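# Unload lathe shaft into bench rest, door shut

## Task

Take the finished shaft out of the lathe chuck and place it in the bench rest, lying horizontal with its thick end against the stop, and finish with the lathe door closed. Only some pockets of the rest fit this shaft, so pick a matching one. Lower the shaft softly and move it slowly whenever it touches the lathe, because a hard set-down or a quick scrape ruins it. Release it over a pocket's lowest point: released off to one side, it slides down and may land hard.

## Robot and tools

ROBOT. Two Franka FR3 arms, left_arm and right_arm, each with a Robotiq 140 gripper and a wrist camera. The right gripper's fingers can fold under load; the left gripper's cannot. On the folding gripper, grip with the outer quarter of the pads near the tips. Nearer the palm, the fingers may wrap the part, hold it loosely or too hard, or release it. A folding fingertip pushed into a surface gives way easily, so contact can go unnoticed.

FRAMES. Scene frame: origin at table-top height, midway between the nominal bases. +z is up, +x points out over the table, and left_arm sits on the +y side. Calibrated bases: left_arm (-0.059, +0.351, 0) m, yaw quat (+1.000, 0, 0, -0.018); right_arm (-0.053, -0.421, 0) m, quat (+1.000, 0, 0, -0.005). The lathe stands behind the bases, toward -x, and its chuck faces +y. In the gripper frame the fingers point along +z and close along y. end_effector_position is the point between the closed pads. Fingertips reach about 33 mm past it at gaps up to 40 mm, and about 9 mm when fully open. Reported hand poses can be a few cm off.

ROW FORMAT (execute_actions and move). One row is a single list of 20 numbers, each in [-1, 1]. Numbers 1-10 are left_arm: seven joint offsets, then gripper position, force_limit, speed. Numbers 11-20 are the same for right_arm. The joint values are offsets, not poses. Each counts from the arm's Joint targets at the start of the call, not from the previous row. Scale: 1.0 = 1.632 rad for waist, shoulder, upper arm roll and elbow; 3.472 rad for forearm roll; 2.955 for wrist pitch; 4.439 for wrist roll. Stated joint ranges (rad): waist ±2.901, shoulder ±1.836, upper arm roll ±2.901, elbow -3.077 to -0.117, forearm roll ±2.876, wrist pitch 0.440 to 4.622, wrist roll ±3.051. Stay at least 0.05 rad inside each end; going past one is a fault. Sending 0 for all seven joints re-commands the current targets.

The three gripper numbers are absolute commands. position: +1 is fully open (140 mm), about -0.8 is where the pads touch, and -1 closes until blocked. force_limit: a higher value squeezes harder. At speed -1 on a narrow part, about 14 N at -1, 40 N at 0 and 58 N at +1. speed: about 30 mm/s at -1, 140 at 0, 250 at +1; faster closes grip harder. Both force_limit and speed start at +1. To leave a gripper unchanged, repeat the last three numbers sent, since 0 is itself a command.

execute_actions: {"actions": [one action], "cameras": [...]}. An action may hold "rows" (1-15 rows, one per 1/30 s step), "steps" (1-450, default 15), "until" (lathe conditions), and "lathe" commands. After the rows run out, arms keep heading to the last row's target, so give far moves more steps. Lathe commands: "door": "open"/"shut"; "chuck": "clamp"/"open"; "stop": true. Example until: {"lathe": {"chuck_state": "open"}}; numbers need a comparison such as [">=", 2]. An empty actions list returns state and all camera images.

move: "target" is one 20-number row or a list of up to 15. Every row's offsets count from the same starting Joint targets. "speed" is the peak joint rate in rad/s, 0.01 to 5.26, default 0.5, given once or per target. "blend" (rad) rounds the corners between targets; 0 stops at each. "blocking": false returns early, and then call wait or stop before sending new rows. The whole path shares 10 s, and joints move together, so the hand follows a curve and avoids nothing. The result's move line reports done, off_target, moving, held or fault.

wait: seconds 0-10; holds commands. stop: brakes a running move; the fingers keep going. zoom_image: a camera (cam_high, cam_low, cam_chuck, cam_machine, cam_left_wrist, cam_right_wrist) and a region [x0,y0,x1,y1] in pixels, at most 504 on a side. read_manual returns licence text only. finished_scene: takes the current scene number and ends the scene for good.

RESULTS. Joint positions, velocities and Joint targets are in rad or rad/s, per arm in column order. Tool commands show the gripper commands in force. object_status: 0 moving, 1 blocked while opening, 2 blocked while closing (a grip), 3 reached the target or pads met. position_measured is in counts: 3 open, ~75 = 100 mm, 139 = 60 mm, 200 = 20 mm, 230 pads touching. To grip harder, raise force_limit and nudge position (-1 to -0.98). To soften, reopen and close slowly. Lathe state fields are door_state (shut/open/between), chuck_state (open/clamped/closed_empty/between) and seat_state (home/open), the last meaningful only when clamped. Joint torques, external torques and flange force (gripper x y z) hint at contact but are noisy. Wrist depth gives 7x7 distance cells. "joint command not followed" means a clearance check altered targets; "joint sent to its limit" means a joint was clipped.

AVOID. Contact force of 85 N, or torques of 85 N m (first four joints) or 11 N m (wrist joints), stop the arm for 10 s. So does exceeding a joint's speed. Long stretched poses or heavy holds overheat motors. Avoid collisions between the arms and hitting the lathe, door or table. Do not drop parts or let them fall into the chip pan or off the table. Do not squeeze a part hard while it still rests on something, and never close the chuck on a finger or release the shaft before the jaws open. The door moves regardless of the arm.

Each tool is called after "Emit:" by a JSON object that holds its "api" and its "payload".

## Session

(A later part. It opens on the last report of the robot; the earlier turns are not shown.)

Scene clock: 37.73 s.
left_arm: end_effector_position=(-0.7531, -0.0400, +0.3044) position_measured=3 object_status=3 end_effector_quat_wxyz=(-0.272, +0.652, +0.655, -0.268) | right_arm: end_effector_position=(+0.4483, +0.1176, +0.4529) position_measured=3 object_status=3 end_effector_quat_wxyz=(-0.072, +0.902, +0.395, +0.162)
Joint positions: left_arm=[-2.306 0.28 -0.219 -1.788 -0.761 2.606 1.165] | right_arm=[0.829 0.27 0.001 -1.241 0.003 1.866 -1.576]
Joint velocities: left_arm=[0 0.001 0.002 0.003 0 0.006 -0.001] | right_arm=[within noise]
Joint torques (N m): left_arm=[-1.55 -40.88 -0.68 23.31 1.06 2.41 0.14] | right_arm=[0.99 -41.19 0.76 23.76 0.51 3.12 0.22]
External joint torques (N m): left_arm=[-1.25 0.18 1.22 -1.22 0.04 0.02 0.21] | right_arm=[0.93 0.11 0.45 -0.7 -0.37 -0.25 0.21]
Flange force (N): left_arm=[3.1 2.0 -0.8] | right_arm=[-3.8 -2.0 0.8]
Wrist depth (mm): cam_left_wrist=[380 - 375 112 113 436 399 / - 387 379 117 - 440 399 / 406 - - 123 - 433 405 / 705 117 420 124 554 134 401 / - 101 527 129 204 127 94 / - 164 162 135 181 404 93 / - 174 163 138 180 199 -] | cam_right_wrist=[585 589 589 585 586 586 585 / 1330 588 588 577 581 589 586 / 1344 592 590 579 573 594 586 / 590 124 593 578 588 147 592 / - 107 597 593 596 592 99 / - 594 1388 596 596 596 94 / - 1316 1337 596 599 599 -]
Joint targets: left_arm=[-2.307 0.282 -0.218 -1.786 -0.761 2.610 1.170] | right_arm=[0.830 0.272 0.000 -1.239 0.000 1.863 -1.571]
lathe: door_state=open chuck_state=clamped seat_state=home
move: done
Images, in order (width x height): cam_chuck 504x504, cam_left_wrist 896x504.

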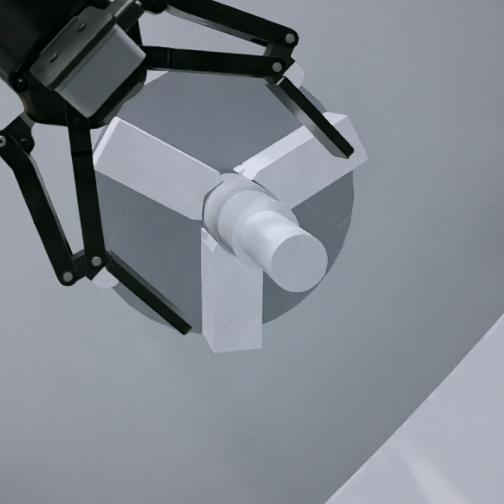

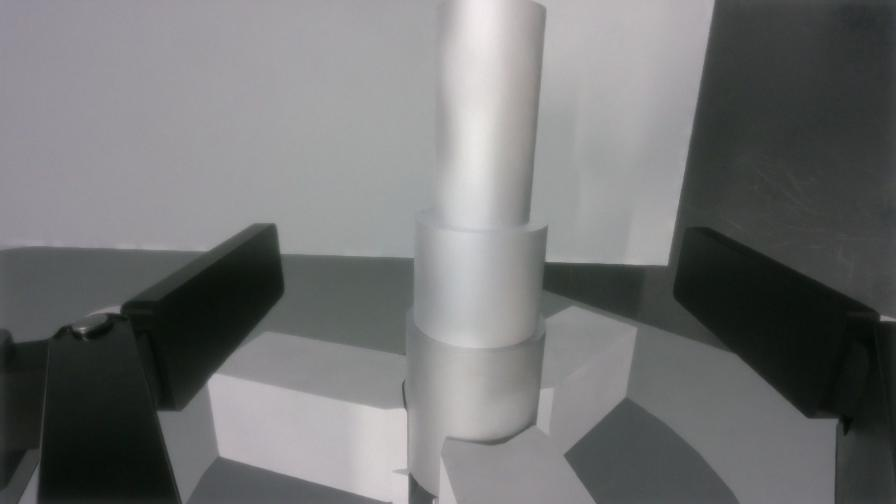

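Emit:
{"api": "execute_actions", "payload": {"actions": [{"rows":[[0,0,0,0,0,0,0,-1,-1,-1,0,0,0,0,0,0,0,1,1,1]],"steps":150}], "cameras": ["cam_left_wrist","cam_chuck"]}}

Scene clock: 43.03 s.
left_arm: end_effector_position=(-0.7534, -0.0403, +0.3052) position_measured=166 object_status=2 end_effector_quat_wxyz=(-0.271, +0.653, +0.654, -0.269) | right_arm: end_effector_position=(+0.4483, +0.1176, +0.4529) position_measured=3 object_status=3 end_effector_quat_wxyz=(-0.072, +0.902, +0.395, +0.162)
Joint positions: left_arm=[-2.307 0.28 -0.218 -1.787 -0.761 2.607 1.167] | right_arm=[0.829 0.27 0.001 -1.241 0.003 1.866 -1.576]
Joint torques (N m): left_arm=[-1.28 -40.42 -0.96 23.65 0.91 2.69 0.11] | right_arm=[1.02 -41.1 0.68 23.8 0.53 3.11 0.26]
External joint torques (N m): left_arm=[-1.24 0.91 0.74 -1.1 -0.1 0.24 0.18] | right_arm=[1.01 0.16 0.41 -0.64 -0.35 -0.26 0.25]
Flange force (N): left_arm=[2.1 1.6 1.5] | right_arm=[-3.1 -2.1 0.7]
Wrist depth (mm): cam_left_wrist=[- 376 - 112 113 415 369 / - - - 118 121 432 378 / 417 - 412 124 - 439 428 / 699 715 419 124 128 468 434 / 511 559 89 129 127 94 - / - 65 - 135 140 66 - / - - - 130 - - 66] | cam_right_wrist=[590 586 589 588 586 589 588 / 1323 589 592 573 575 590 586 / 1337 590 590 583 578 590 589 / 597 124 590 581 593 147 593 / - 107 590 594 590 592 99 / - 589 1075 596 597 596 94 / - - 1159 600 599 597 -]
Joint targets: left_arm=[-2.307 0.282 -0.218 -1.786 -0.761 2.610 1.170] | right_arm=[0.830 0.272 0.000 -1.239 0.000 1.863 -1.571]
lathe: door_state=open chuck_state=clamped seat_state=home
Images, in order (width x height): cam_chuck 504x504, cam_left_wrist 896x504.

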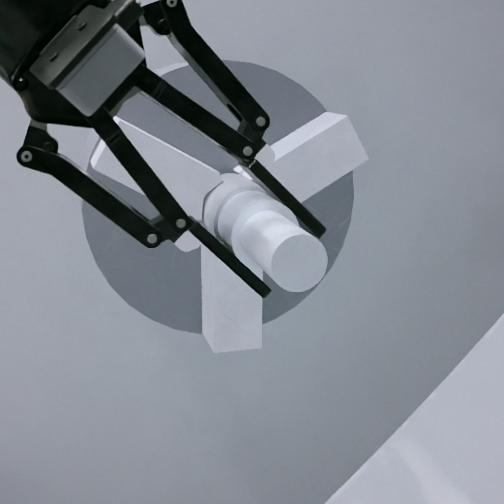

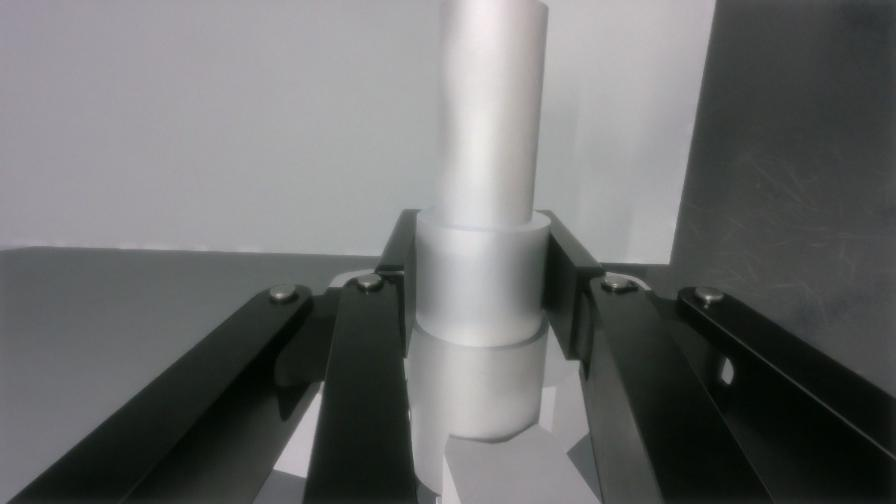

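Emit:
{"api": "zoom_image", "payload": {"camera": "cam_left_wrist", "region": [350, 170, 630, 450]}}

Emit:
{"api": "zoom_image", "payload": {"camera": "cam_chuck", "region": [150, 130, 350, 330]}}

Scaled by 1.800.

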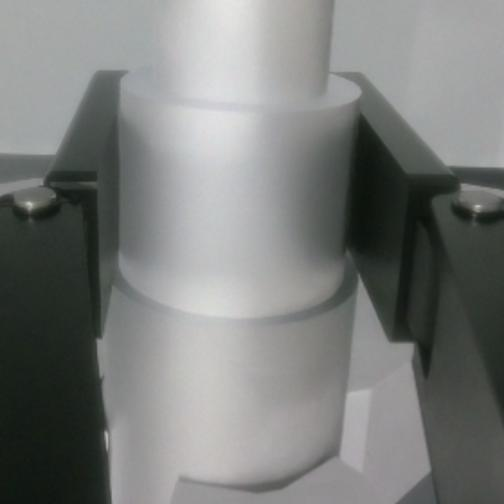

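Scaled by 2.520.

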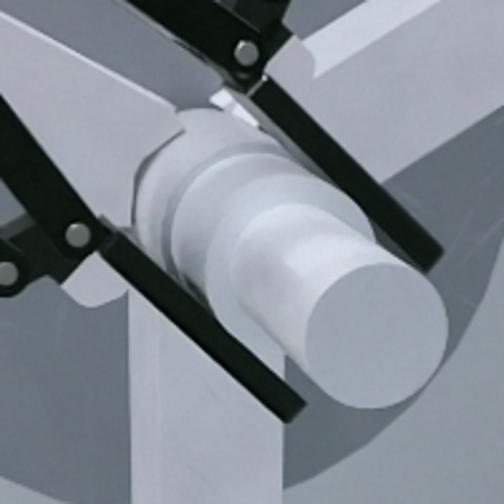

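Emit:
{"api": "execute_actions", "payload": {"actions": [{"rows":[[0,0,0,0,0,0,0,-0.98,0.7,-1,0,0,0,0,0,0,0,1,1,1]],"steps":30}]}}

Scene clock: 44.43 s.
left_arm: end_effector_position=(-0.7534, -0.0404, +0.3053) position_measured=168 object_status=2 end_effector_quat_wxyz=(-0.271, +0.654, +0.653, -0.270) | right_arm: end_effector_position=(+0.4483, +0.1176, +0.4529) position_measured=3 object_status=3 end_effector_quat_wxyz=(-0.072, +0.902, +0.395, +0.162)
Joint positions: left_arm=[-2.307 0.28 -0.218 -1.787 -0.761 2.607 1.171] | right_arm=[0.829 0.27 0.001 -1.241 0.003 1.866 -1.576]
Joint torques (N m): left_arm=[-1.43 -40.22 -1.05 24.15 0.88 2.92 -0.09] | right_arm=[0.99 -41.16 0.76 23.84 0.52 3.12 0.2]
External joint torques (N m): left_arm=[-1.44 1.14 0.6 -0.62 -0.12 0.46 -0.02] | right_arm=[0.95 0.26 0.46 -0.68 -0.36 -0.25 0.19]
Flange force (N): left_arm=[1.1 -0.5 3.3] | right_arm=[-3.0 -2.0 0.8]
Wrist depth (mm): cam_left_wrist=[356 365 - 112 113 424 378 / - 374 - 117 379 - 382 / - - - 125 - - 389 / 705 726 - 124 127 479 412 / 519 558 89 128 126 93 379 / - 65 - 135 140 66 - / - - - 130 - - 65] | cam_right_wrist=[588 586 585 589 585 585 586 / 1330 590 588 578 575 589 586 / 1344 589 589 578 578 589 590 / 609 124 590 578 597 147 593 / - 107 593 593 594 596 99 / - 107 - 596 597 592 94 / - 1181 - 597 597 599 -]
Joint targets: left_arm=[-2.307 0.282 -0.218 -1.786 -0.761 2.610 1.170] | right_arm=[0.830 0.272 0.000 -1.239 0.000 1.863 -1.571]
lathe: door_state=open chuck_state=clamped seat_state=home

Emit:
{"api": "execute_actions", "payload": {"actions": [{"lathe":{"chuck":"open"},"steps":150,"until":{"lathe":{"chuck_state":"open"}}}], "cameras": ["cam_left_wrist","cam_chuck"]}}

Scene clock: 45.33 s.
left_arm: end_effector_position=(-0.7535, -0.0402, +0.3035) position_measured=168 object_status=2 end_effector_quat_wxyz=(-0.271, +0.654, +0.653, -0.269) | right_arm: end_effector_position=(+0.4483, +0.1176, +0.4529) position_measured=3 object_status=3 end_effector_quat_wxyz=(-0.072, +0.902, +0.395, +0.162)
Joint positions: left_arm=[-2.307 0.283 -0.218 -1.787 -0.761 2.607 1.171] | right_arm=[0.829 0.27 0.001 -1.241 0.003 1.866 -1.576]
Joint torques (N m): left_arm=[-1.14 -42.07 -1.05 23.94 0.87 2.39 -0.12] | right_arm=[0.99 -41.09 0.8 23.81 0.54 3.11 0.19]
External joint torques (N m): left_arm=[-1.18 -0.59 0.6 -0.87 -0.13 -0.08 -0.05] | right_arm=[0.69 0.08 0.29 -0.57 -0.36 -0.24 0.18]
Flange force (N): left_arm=[3.8 1.7 -2.2] | right_arm=[-3.0 -1.5 0.6]
Wrist depth (mm): cam_left_wrist=[378 - 373 112 114 - 373 / 393 382 384 118 121 441 386 / - 406 393 124 398 466 399 / 726 720 - 124 127 494 415 / 515 560 89 127 126 94 405 / - 65 - 135 139 66 - / - - - 130 - - 66] | cam_right_wrist=[588 585 589 586 582 585 582 / 1344 592 588 577 574 588 589 / 1323 590 588 577 579 589 592 / - 124 590 578 589 147 592 / - 107 590 593 593 592 99 / - 613 1007 596 596 593 94 / - 1427 1123 594 599 596 -]
Joint targets: left_arm=[-2.307 0.282 -0.218 -1.786 -0.761 2.610 1.170] | right_arm=[0.830 0.272 0.000 -1.239 0.000 1.863 -1.571]
Tool commands: left_gripper/position=-0.98 left_gripper/force_limit=+0.7 left_gripper/speed=-1.0 right_gripper/position=+1.0 right_gripper/force_limit=+1.0 right_gripper/speed=+1.0
lathe: door_state=open chuck_state=open seat_state=open
Images, in order (width x height): cam_chuck 504x504, cam_left_wrist 896x504.

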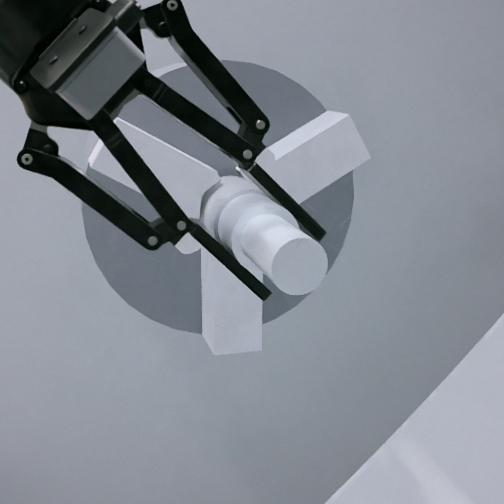

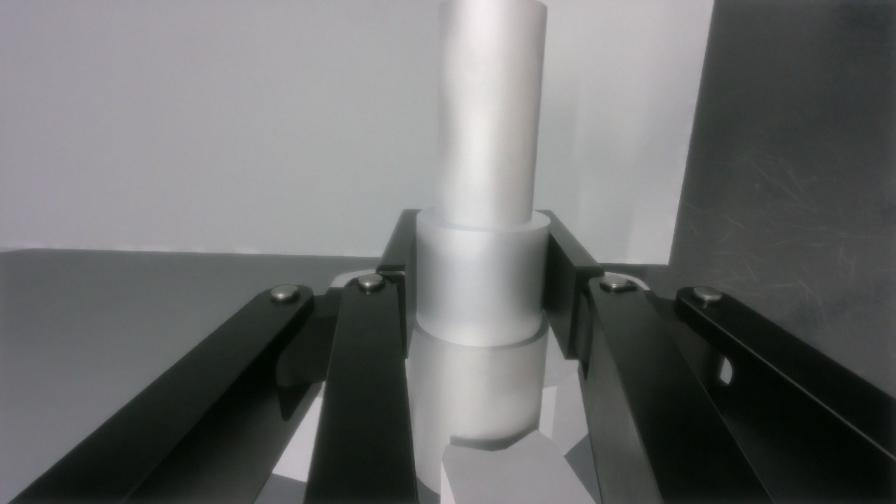

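Emit:
{"api": "move", "payload": {"target": [[0,-0.0014,0,0,0,0,0,-0.98,0.7,-1,0,0,0,0,0,0,0,1,1,1],[-0.0718,-0.034,0.0517,-0.0417,-0.0129,0.0089,0,-0.98,0.7,-1,0,0,0,0,0,0,0,1,1,1]], "speed": [0.02,0.04], "cameras": ["cam_left_wrist","cam_chuck"]}}

Scene clock: 50.20 s.
left_arm: end_effector_position=(-0.7522, -0.0081, +0.2966) position_measured=168 object_status=2 end_effector_quat_wxyz=(-0.270, +0.656, +0.655, -0.261) | right_arm: end_effector_position=(+0.4483, +0.1176, +0.4529) position_measured=3 object_status=3 end_effector_quat_wxyz=(-0.072, +0.902, +0.395, +0.162)
Joint positions: left_arm=[-2.423 0.235 -0.134 -1.857 -0.803 2.628 1.171] | right_arm=[0.829 0.27 0.001 -1.241 0.003 1.866 -1.576]
Joint torques (N m): left_arm=[-1.62 -44.69 -0.14 25.96 0.51 3.18 -0.11] | right_arm=[1 -41.11 0.74 23.81 0.53 3.11 0.19]
External joint torques (N m): left_arm=[-1.8 -4.7 0.44 1.44 -0.52 0.73 -0.04] | right_arm=[0.93 0.23 0.41 -0.68 -0.36 -0.26 0.18]
Flange force (N): left_arm=[6.9 0.9 -7.5] | right_arm=[-3.1 -1.9 0.8]
Wrist depth (mm): cam_left_wrist=[- - 349 112 113 420 382 / - - - 117 - 447 380 / 399 - - 124 - 441 407 / - - - 124 127 487 387 / 597 645 89 127 126 94 405 / - 65 66 135 140 66 - / - - - 142 - - 65] | cam_right_wrist=[586 590 589 586 588 585 586 / 1330 589 588 578 575 589 585 / 1316 593 589 578 575 593 590 / 596 124 590 582 592 147 592 / - 107 597 590 593 594 99 / - 596 1019 597 593 594 94 / - 1373 1344 594 597 596 -]
Joint targets: left_arm=[-2.425 0.226 -0.133 -1.854 -0.806 2.636 1.170] | right_arm=[0.830 0.272 0.000 -1.239 0.000 1.863 -1.571]
lathe: door_state=open chuck_state=open seat_state=open
move: done
Images, in order (width x height): cam_chuck 504x504, cam_left_wrist 896x504.

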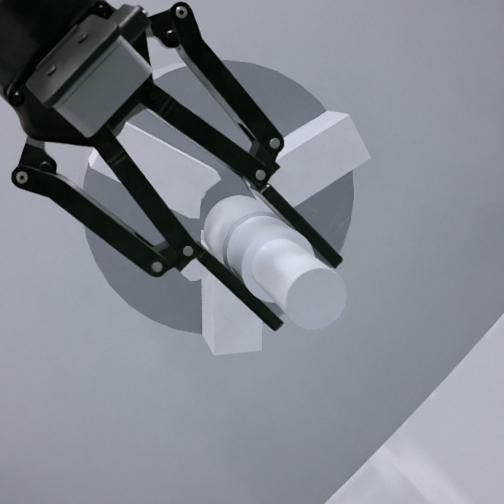

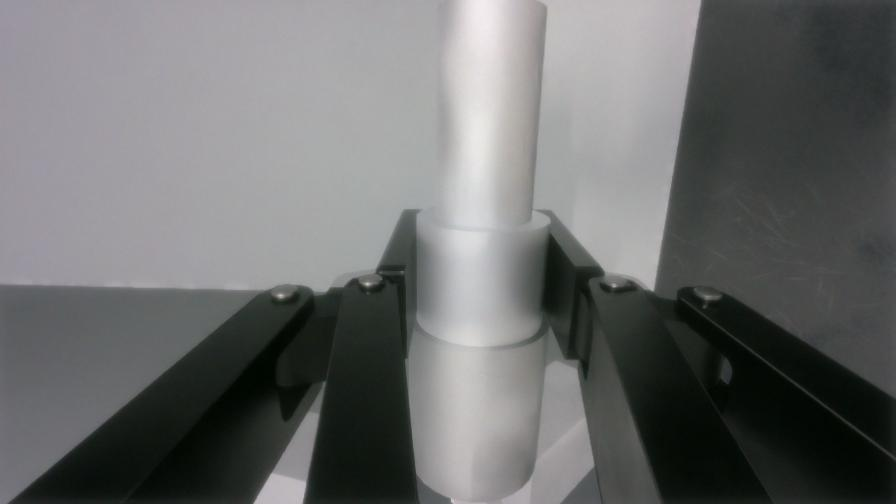

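Emit:
{"api": "move", "payload": {"target": [-0.1041,-0.0288,0.0818,-0.0384,-0.0131,0.0092,0,-0.98,0.7,-1,0,0,0,0,0,0,0,1,1,1], "speed": 0.05, "cameras": ["cam_left_wrist","cam_chuck","cam_machine"]}}

Scene clock: 54.20 s.
left_arm: end_effector_position=(-0.7521, +0.0218, +0.2965) position_measured=168 object_status=2 end_effector_quat_wxyz=(-0.269, +0.656, +0.655, -0.261) | right_arm: end_effector_position=(+0.4483, +0.1176, +0.4529) position_measured=3 object_status=3 end_effector_quat_wxyz=(-0.072, +0.902, +0.395, +0.162)
Joint positions: left_arm=[-2.593 0.188 -0.001 -1.92 -0.848 2.655 1.171] | right_arm=[0.829 0.27 0.001 -1.241 0.003 1.866 -1.576]
Joint torques (N m): left_arm=[-1.55 -43.29 1.03 25.77 0.52 3.24 -0.13] | right_arm=[1.04 -41.11 0.73 23.76 0.52 3.1 0.2]
External joint torques (N m): left_arm=[-1.72 -4.82 0.63 1.39 -0.57 0.78 -0.06] | right_arm=[0.89 0.47 0.34 -0.85 -0.38 -0.29 0.19]
Flange force (N): left_arm=[6.9 1.7 -8.3] | right_arm=[-3.2 -1.8 1.2]
Wrist depth (mm): cam_left_wrist=[356 - - 112 359 437 - / - - - 117 368 - 390 / - 382 403 124 398 434 395 / - 396 - 124 131 472 410 / 601 - 89 127 126 94 407 / - 65 66 135 140 66 - / - - - 142 - - 65] | cam_right_wrist=[585 586 583 588 585 588 586 / 1337 590 592 581 578 592 589 / 1330 590 590 578 575 589 590 / 582 124 594 578 593 147 588 / - 107 589 590 594 590 99 / - 602 1048 593 594 597 94 / - 1427 1323 609 594 594 -]
Joint targets: left_arm=[-2.594 0.179 0.000 -1.916 -0.851 2.664 1.170] | right_arm=[0.830 0.272 0.000 -1.239 0.000 1.863 -1.571]
lathe: door_state=open chuck_state=open seat_state=open
move: done
Images, in order (width x height): cam_chuck 504x504, cam_machine 504x504, cam_left_wrist 896x504.

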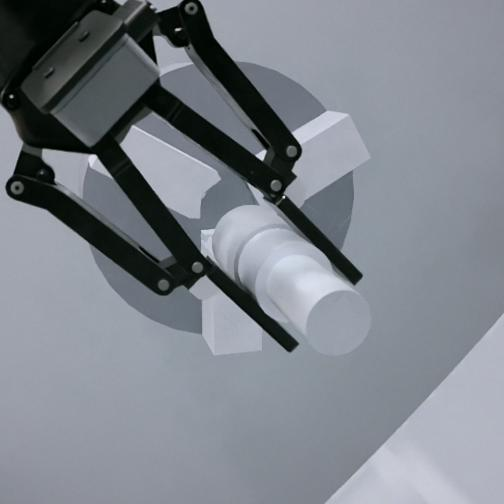

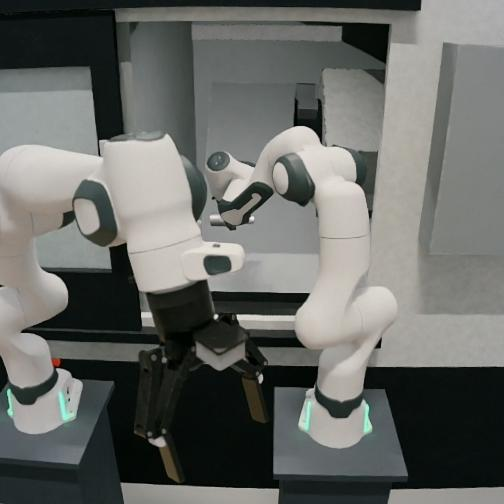

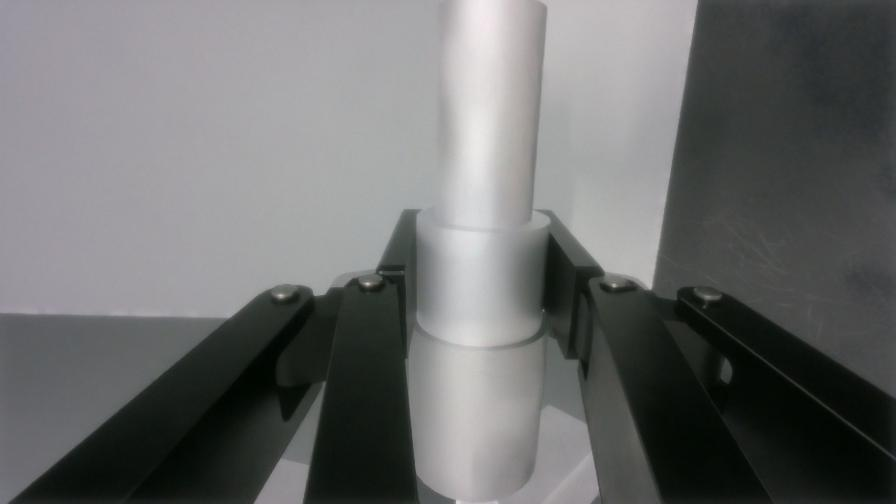

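Emit:
{"api": "move", "payload": {"target": [[0,-0.5386,0,-0.2353,0,-0.1638,0,-0.98,0.7,-1,-0.6924,0,0,0,0,0,0,1,1,1],[0.6703,-0.5999,0,-0.2966,0.2451,-0.3601,0.0969,-0.98,0.7,-1,-0.6924,0,0,0,0,0,0,1,1,1]], "speed": [0.5,0.6], "blend": [0.15,0], "cameras": ["cam_left_wrist","cam_high","cam_machine"]}}

Scene clock: 60.57 s.
left_arm: end_effector_position=(-0.0490, +0.0467, +0.3621) position_measured=168 object_status=2 end_effector_quat_wxyz=(-0.004, +0.703, +0.711, +0.002) | right_arm: end_effector_position=(+0.6483, -0.6447, +0.4524) position_measured=3 object_status=3 end_effector_quat_wxyz=(+0.027, +0.973, -0.149, +0.174)
Joint positions: left_arm=[-1.502 -0.795 0.001 -2.403 -0.002 1.599 1.594] | right_arm=[-0.299 0.271 -0.002 -1.241 0.002 1.866 -1.576]
Joint velocities: left_arm=[0 0 -0.002 0.001 0.001 -0.001 0.004] | right_arm=[within noise]
Joint torques (N m): left_arm=[-0.61 -7.77 -0.04 24.89 1.16 2.57 0.31] | right_arm=[0.23 -41.51 1.3 23.79 0.62 3.12 0.16]
External joint torques (N m): left_arm=[-0.63 -3.03 0.67 0.9 0.35 0.16 0.31] | right_arm=[0.28 -0.02 1.09 -0.75 -0.26 -0.26 0.15]
Flange force (N): left_arm=[7.9 1.5 -0.4] | right_arm=[-4.7 -1.3 0.9]
Wrist depth (mm): cam_left_wrist=[446 - 1164 112 1136 1142 443 / 459 551 1224 117 1188 495 462 / 485 604 1270 124 1277 525 495 / 512 500 1244 124 132 531 519 / 510 - 89 127 126 94 541 / - 65 - 135 139 66 - / - - - 142 - - 65] | cam_right_wrist=[585 588 585 588 586 1309 1381 / 588 590 589 585 589 1323 1323 / 588 590 586 589 589 588 1337 / 596 124 592 590 590 147 115 / - 107 593 596 594 590 99 / - 594 594 597 597 593 94 / - 599 594 596 597 600 -]
Joint targets: left_arm=[-1.500 -0.800 0.000 -2.400 0.000 1.599 1.600] | right_arm=[-0.300 0.272 0.000 -1.239 0.000 1.863 -1.571]
lathe: door_state=open chuck_state=open seat_state=open
move: done
Images, in order (width x height): cam_high 504x504, cam_machine 504x504, cam_left_wrist 896x504.

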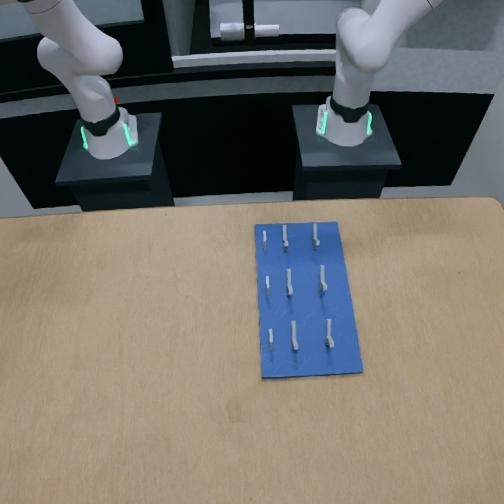

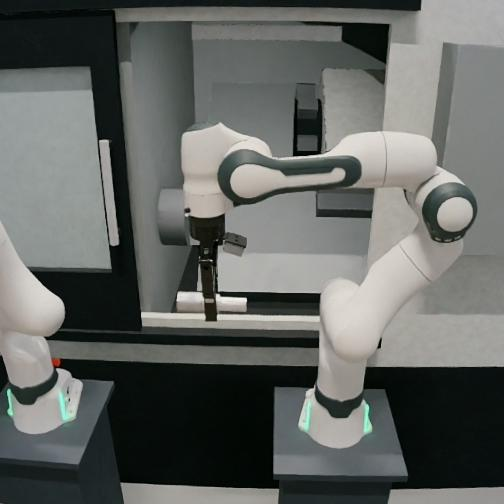

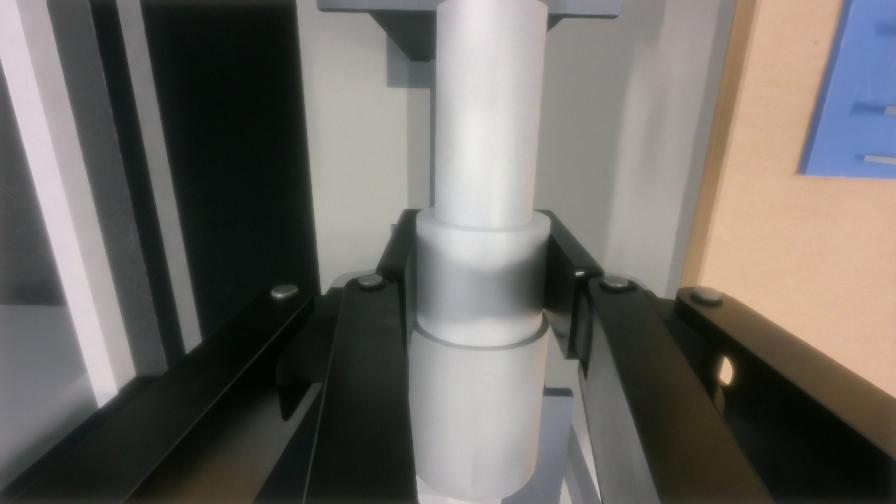

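Emit:
{"api": "move", "payload": {"target": [0.7515,0.6272,0,0.3510,0,0.1529,0.2775,-0.98,0.7,-1,0,0,0,0,0,0,0,1,1,1], "speed": 0.6, "blocking": false}}

Emit:
{"api": "execute_actions", "payload": {"actions": [{"lathe":{"door":"shut"},"steps":120}], "cameras": ["cam_left_wrist","cam_high","cam_low"]}}

Scene clock: 61.33 s.
left_arm: end_effector_position=(+0.0226, +0.0098, +0.3552) position_measured=168 object_status=2 end_effector_quat_wxyz=(-0.013, +0.673, +0.739, +0.008) | right_arm: end_effector_position=(+0.6483, -0.6447, +0.4524) position_measured=3 object_status=3 end_effector_quat_wxyz=(+0.027, +0.973, -0.149, +0.174)
Joint positions: left_arm=[-1.298 -0.628 -0.002 -2.311 -0.002 1.653 1.714] | right_arm=[-0.299 0.271 -0.002 -1.241 0.002 1.866 -1.576]
Joint velocities: left_arm=[0.588 0.495 0.001 0.274 -0.001 0.2 0.445] | right_arm=[within noise]
Joint torques (N m): left_arm=[-0.15 -11.54 0.96 26.14 1.18 2.91 0.32] | right_arm=[0.25 -41.51 1.35 23.83 0.64 3.13 0.16]
External joint torques (N m): left_arm=[-0.38 -1.32 0.96 1.91 0.32 0.58 0.31] | right_arm=[0.15 -0.09 1.02 -0.65 -0.25 -0.23 0.15]
Flange force (N): left_arm=[-0.2 2.1 -3.5] | right_arm=[-4.5 -1.1 0.7]
Wrist depth (mm): cam_left_wrist=[466 781 1182 112 1142 450 433 / 482 789 1194 117 1188 465 452 / 519 - 1270 124 1263 489 482 / 522 - 1349 124 131 513 509 / 527 - 89 127 126 94 527 / - 65 - 135 139 66 - / - - - 142 - - 65] | cam_right_wrist=[585 586 588 582 586 1309 1316 / 589 589 588 588 588 1296 1351 / 592 588 588 590 590 590 1309 / 592 124 590 592 593 147 1344 / - 107 589 593 590 593 99 / - 596 596 594 594 593 94 / - 597 594 594 599 597 -]
Joint targets: left_arm=[-1.241 -0.584 0.000 -2.279 0.000 1.695 1.860] | right_arm=[-0.300 0.272 0.000 -1.239 0.000 1.863 -1.571]
Tool commands: left_gripper/position=-0.98 left_gripper/force_limit=+0.7 left_gripper/speed=-1.0 right_gripper/position=+1.0 right_gripper/force_limit=+1.0 right_gripper/speed=+1.0
lathe: door_state=open chuck_state=open seat_state=open
move: running; left_arm: the wrist roll is farthest, 1.118 rad from its target

Scene clock: 64.40 s.
left_arm: end_effector_position=(+0.5241, +0.1653, +0.1925) position_measured=168 object_status=2 end_effector_quat_wxyz=(-0.008, +0.704, +0.710, -0.004) | right_arm: end_effector_position=(+0.6483, -0.6447, +0.4524) position_measured=3 object_status=3 end_effector_quat_wxyz=(+0.027, +0.973, -0.149, +0.174)
Joint positions: left_arm=[-0.273 0.231 0.001 -1.833 -0.001 2.045 2.826] | right_arm=[-0.299 0.271 -0.002 -1.241 0.002 1.866 -1.576]
Joint velocities: left_arm=[0 -0.001 -0.001 0 0.001 0 0.005] | right_arm=[within noise]
Joint torques (N m): left_arm=[-1.13 -43.32 0.7 25.57 0.74 2.86 0.21] | right_arm=[0.18 -41.56 1.38 23.77 0.62 3.14 0.2]
External joint torques (N m): left_arm=[-1.12 -3.67 0.46 1.5 -0.08 0.44 0.21] | right_arm=[0.13 -0.23 1.09 -0.66 -0.26 -0.22 0.19]
Flange force (N): left_arm=[1.2 -5.2 -4.2] | right_arm=[-5.1 -1.2 0.7]
Wrist depth (mm): cam_left_wrist=[308 292 286 113 277 276 276 / 326 311 298 118 289 287 292 / 1037 328 319 125 307 305 310 / 1110 351 329 124 132 319 329 / - 369 89 127 126 94 346 / - 65 - 135 140 66 - / - - - 142 - - 65] | cam_right_wrist=[588 588 588 582 588 1330 1309 / 589 589 586 588 586 1330 1316 / 590 589 588 586 585 589 1337 / 592 124 590 590 590 147 1344 / - 107 592 593 593 593 99 / - 594 597 596 594 593 94 / - 594 597 597 597 597 -]
Joint targets: left_arm=[-0.274 0.224 0.000 -1.828 0.000 2.051 2.832] | right_arm=[-0.300 0.272 0.000 -1.239 0.000 1.863 -1.571]
Tool commands: left_gripper/position=-0.98 left_gripper/force_limit=+0.7 left_gripper/speed=-1.0 right_gripper/position=+1.0 right_gripper/force_limit=+1.0 right_gripper/speed=+1.0
lathe: door_state=shut chuck_state=open seat_state=open
earlier move: done
Images, in order (width x height): cam_high 504x504, cam_low 504x504, cam_left_wrist 896x504.

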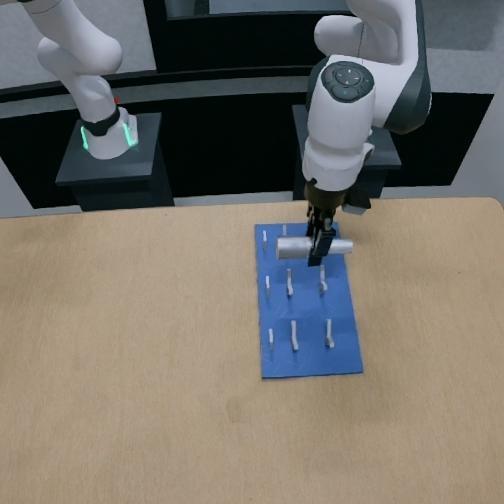

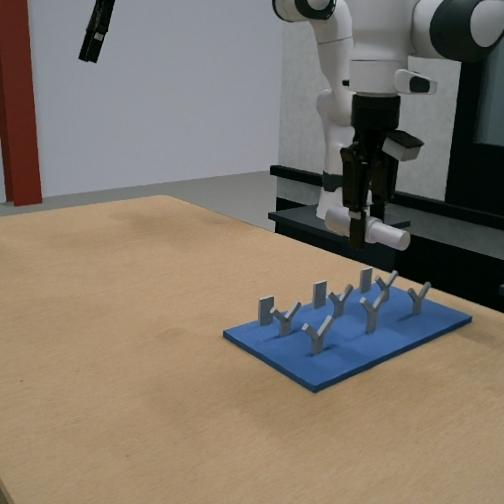

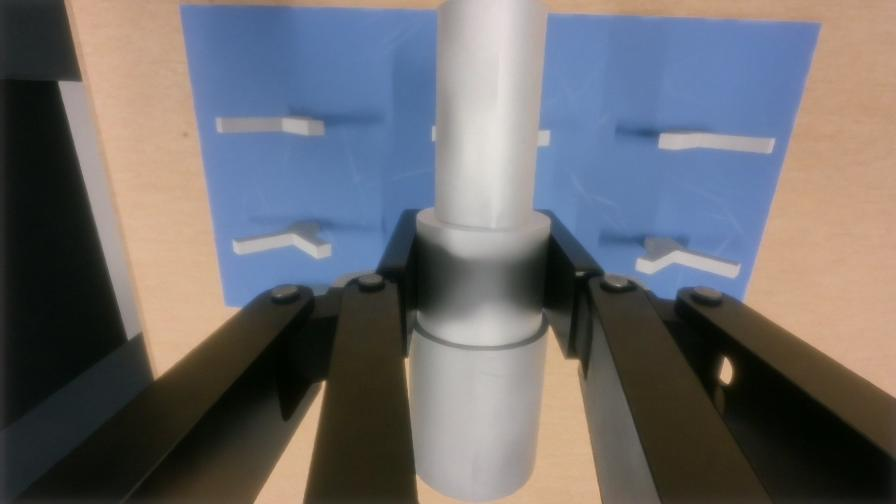

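Emit:
{"api": "zoom_image", "payload": {"camera": "cam_left_wrist", "region": [200, 90, 400, 270]}}

Emit:
{"api": "zoom_image", "payload": {"camera": "cam_left_wrist", "region": [600, 90, 800, 290]}}

Emit:
{"api": "zoom_image", "payload": {"camera": "cam_left_wrist", "region": [400, 90, 600, 220]}}

Emit:
{"api": "zoom_image", "payload": {"camera": "cam_low", "region": [300, 170, 460, 350]}}

Scaled by 2.520.

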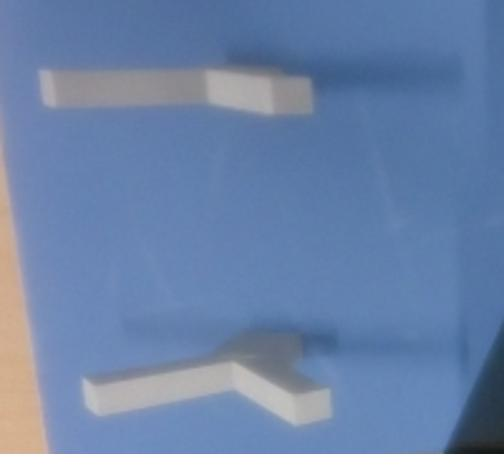

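Scaled by 2.520.

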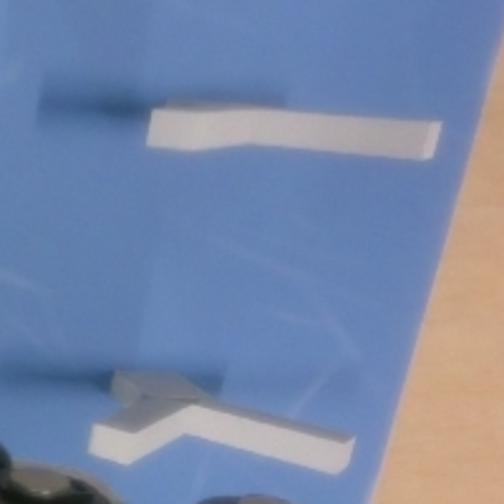

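Scaled by 2.520.

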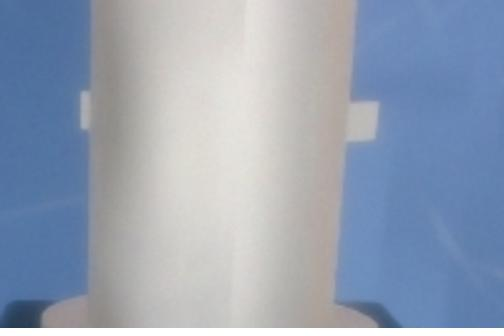

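Scaled by 2.800.

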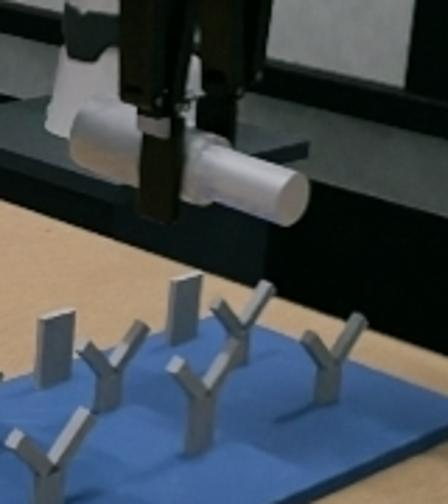

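Emit:
{"api": "move", "payload": {"target": [0.0119,0.0557,0,-0.0257,0,0.0453,0.0043,-0.98,0.7,-1,0,0,0,0,0,0,0,1,1,1], "speed": 0.12, "cameras": ["cam_left_wrist","cam_high","cam_low"]}}

Scene clock: 67.67 s.
left_arm: end_effector_position=(+0.5363, +0.1729, +0.1304) position_measured=168 object_status=2 end_effector_quat_wxyz=(-0.006, +0.705, +0.709, -0.004) | right_arm: end_effector_position=(+0.6483, -0.6447, +0.4524) position_measured=3 object_status=3 end_effector_quat_wxyz=(+0.027, +0.973, -0.149, +0.174)
Joint positions: left_arm=[-0.256 0.32 0.001 -1.873 -0.001 2.178 2.846] | right_arm=[-0.299 0.271 -0.002 -1.241 0.002 1.866 -1.576]
Joint velocities: left_arm=[0 0 0 0.002 0.001 0.004 0.002] | right_arm=[within noise]
Joint torques (N m): left_arm=[-0.63 -44.89 0.74 24.31 0.7 2.84 0.24] | right_arm=[0.22 -41.44 1.36 23.83 0.62 3.13 0.18]
External joint torques (N m): left_arm=[-0.51 -3.28 0.51 1.07 -0.06 0.4 0.24] | right_arm=[0.17 0.07 1.06 -0.71 -0.27 -0.25 0.17]
Flange force (N): left_arm=[1.7 -5.1 -4.1] | right_arm=[-4.1 -1.2 0.8]
Wrist depth (mm): cam_left_wrist=[238 228 227 113 220 220 219 / 256 240 238 118 230 229 230 / 271 255 252 125 245 243 245 / 288 270 266 125 129 256 262 / 306 285 89 127 126 94 278 / - 65 - 135 139 66 - / - - - 142 - - 65] | cam_right_wrist=[583 589 585 590 586 1337 1323 / 589 586 586 588 588 1337 1282 / 589 590 592 592 589 588 1337 / 593 124 592 590 590 147 1337 / - 107 593 594 592 592 99 / - 597 594 593 596 597 94 / - 599 597 599 600 596 -]
Joint targets: left_arm=[-0.254 0.314 0.000 -1.870 0.000 2.185 2.851] | right_arm=[-0.300 0.272 0.000 -1.239 0.000 1.863 -1.571]
lathe: door_state=shut chuck_state=open seat_state=open
move: done
Images, in order (width x height): cam_high 504x504, cam_low 504x504, cam_left_wrist 896x504.

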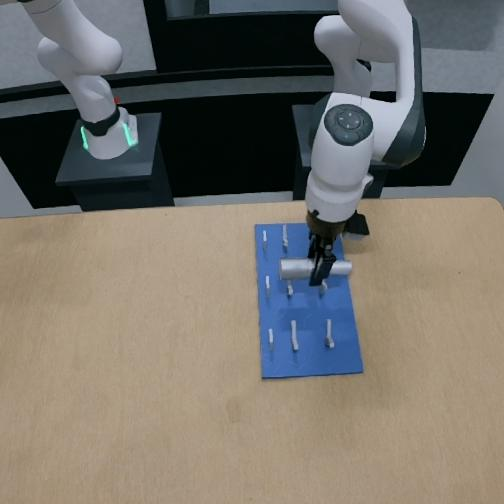

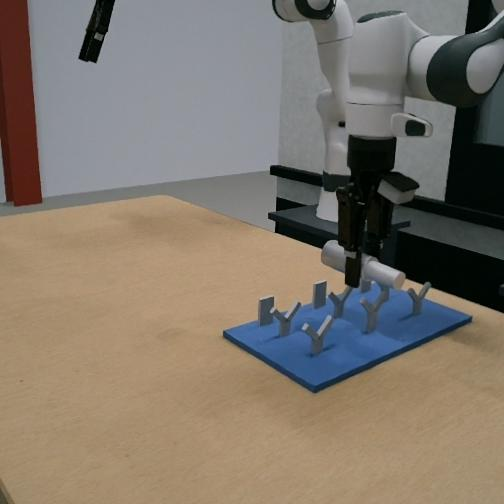

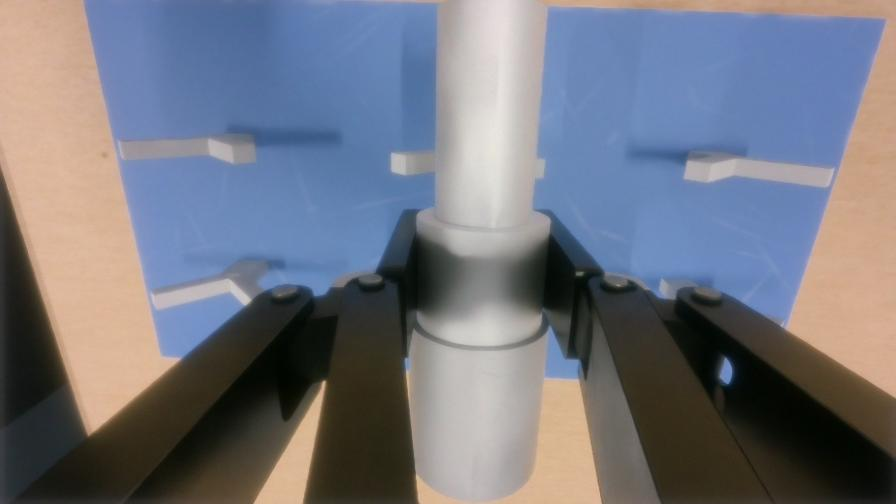

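Emit:
{"api": "move", "payload": {"target": [-0.0045,0.021,0,-0.027,0,0.0261,0,-0.98,0.7,-1,0,0,0,0,0,0,0,1,1,1], "speed": 0.06, "cameras": ["cam_left_wrist","cam_high","cam_low"]}}

Emit:
{"api": "zoom_image", "payload": {"camera": "cam_low", "region": [290, 210, 450, 350]}}

Scene clock: 70.13 s.
left_arm: end_effector_position=(+0.5317, +0.1713, +0.0971) position_measured=168 object_status=2 end_effector_quat_wxyz=(-0.006, +0.707, +0.707, -0.003) | right_arm: end_effector_position=(+0.6483, -0.6447, +0.4524) position_measured=3 object_status=3 end_effector_quat_wxyz=(+0.027, +0.973, -0.149, +0.174)
Joint positions: left_arm=[-0.26 0.354 0.001 -1.916 -0.001 2.255 2.846] | right_arm=[-0.299 0.271 -0.002 -1.241 0.002 1.866 -1.576]
Joint velocities: left_arm=[-0.001 0 0.001 0 0 0.005 0] | right_arm=[within noise]
Joint torques (N m): left_arm=[-1.52 -44.96 0.76 23.22 0.65 2.86 0.29] | right_arm=[0.22 -41.48 1.33 23.78 0.64 3.12 0.23]
External joint torques (N m): left_arm=[-1.57 -2.81 0.35 0.54 -0.06 0.42 0.29] | right_arm=[0.19 0.03 1.06 -0.77 -0.24 -0.25 0.22]
Flange force (N): left_arm=[0.7 -6.1 -3.4] | right_arm=[-4.7 -1.3 0.9]
Wrist depth (mm): cam_left_wrist=[199 197 195 114 189 187 187 / 212 208 206 119 199 199 196 / 228 220 218 127 209 210 204 / 248 233 231 124 132 222 221 / 265 205 89 127 126 94 232 / - 65 - 135 140 66 - / - - - 142 - - 65] | cam_right_wrist=[589 583 589 586 588 1344 1351 / 589 588 586 588 590 1330 1337 / 590 583 588 590 590 590 1337 / 590 124 593 593 594 147 1337 / - 107 596 594 592 589 99 / - 596 596 594 594 594 94 / - 599 597 593 597 593 -]
Joint targets: left_arm=[-0.262 0.349 0.000 -1.914 0.000 2.262 2.851] | right_arm=[-0.300 0.272 0.000 -1.239 0.000 1.863 -1.571]
lathe: door_state=shut chuck_state=open seat_state=open
move: done
Images, in order (width x height): cam_high 504x504, cam_low 504x504, cam_left_wrist 896x504.

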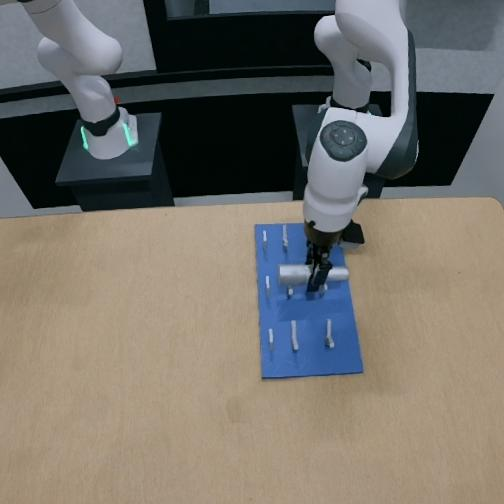

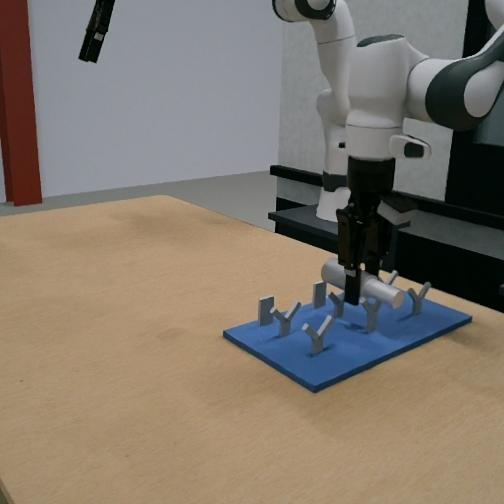

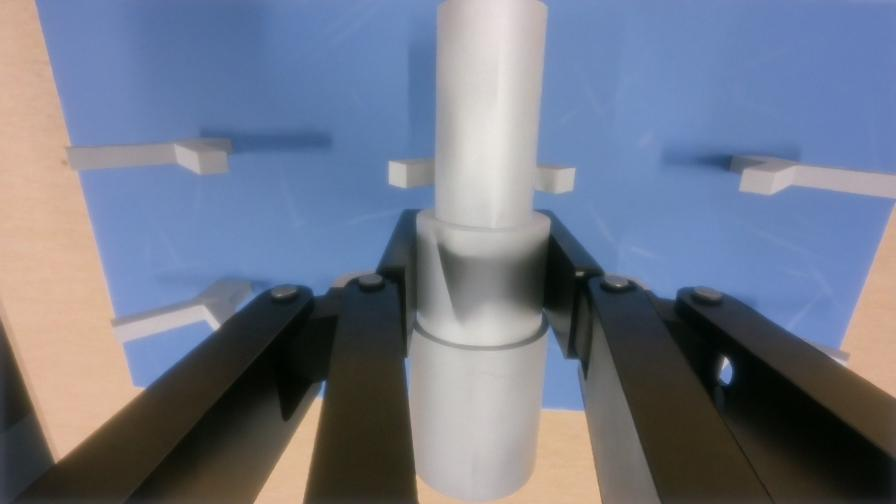

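Scaled by 3.150.

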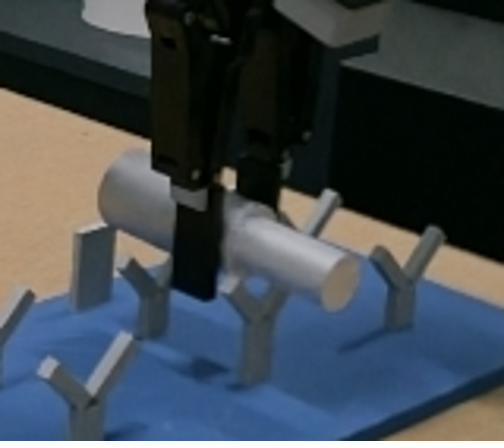

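Emit:
{"api": "move", "payload": {"target": [0,0.00998,0,-0.00408,0,0.00776,0,-0.98,0.7,-1,0,0,0,0,0,0,0,1,1,1], "speed": 0.03, "cameras": ["cam_left_wrist","cam_low"]}}

Emit:
{"api": "zoom_image", "payload": {"camera": "cam_low", "region": [290, 210, 450, 350]}}

Scene clock: 71.47 s.
left_arm: end_effector_position=(+0.5319, +0.1712, +0.0864) position_measured=168 object_status=2 end_effector_quat_wxyz=(-0.006, +0.707, +0.707, -0.003) | right_arm: end_effector_position=(+0.6483, -0.6447, +0.4524) position_measured=3 object_status=3 end_effector_quat_wxyz=(+0.027, +0.973, -0.149, +0.174)
Joint positions: left_arm=[-0.26 0.37 0.001 -1.922 -0.001 2.278 2.846] | right_arm=[-0.299 0.271 -0.002 -1.241 0.002 1.866 -1.576]
Joint velocities: left_arm=[-0.001 0 0.001 0 0 0.005 0.001] | right_arm=[within noise]
Joint torques (N m): left_arm=[-1.46 -44.99 0.76 22.97 0.64 2.84 0.28] | right_arm=[0.22 -41.53 1.37 23.8 0.62 3.13 0.21]
External joint torques (N m): left_arm=[-1.53 -2.64 0.31 0.47 -0.06 0.39 0.28] | right_arm=[0.12 0.11 1.04 -0.79 -0.27 -0.25 0.2]
Flange force (N): left_arm=[0.6 -5.9 -3.3] | right_arm=[-4.5 -1.2 1.0]
Wrist depth (mm): cam_left_wrist=[189 186 186 114 178 179 177 / 200 198 196 119 190 189 187 / 214 210 207 129 198 199 192 / 231 221 219 124 132 211 208 / 249 220 89 127 126 94 221 / - 65 - 135 140 66 - / - - - 142 - - 65] | cam_right_wrist=[585 588 588 586 585 1316 1337 / 588 588 588 592 588 583 1351 / 589 589 589 592 588 586 1358 / 589 124 588 589 592 147 1344 / - 107 589 593 596 596 99 / - 596 594 593 593 594 94 / - 593 599 593 596 596 -]
Joint targets: left_arm=[-0.262 0.365 0.000 -1.920 0.000 2.285 2.851] | right_arm=[-0.300 0.272 0.000 -1.239 0.000 1.863 -1.571]
lathe: door_state=shut chuck_state=open seat_state=open
move: done
Images, in order (width x height): cam_low 504x504, cam_left_wrist 896x504.

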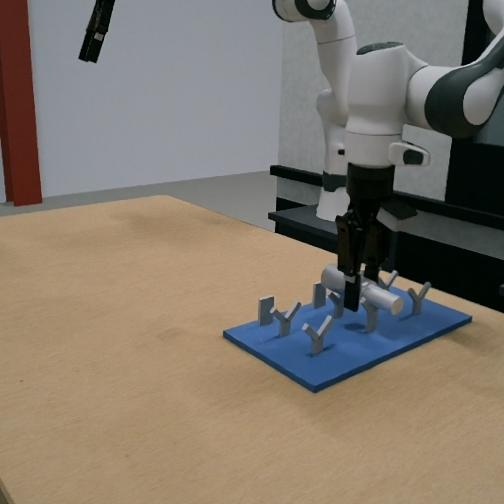

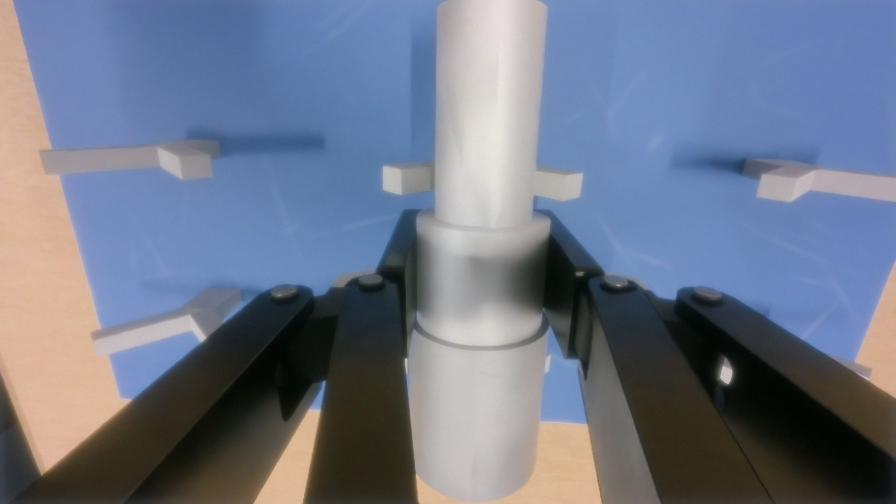

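Scaled by 3.150.

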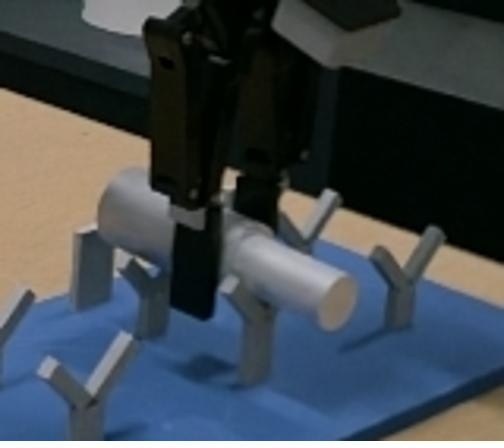

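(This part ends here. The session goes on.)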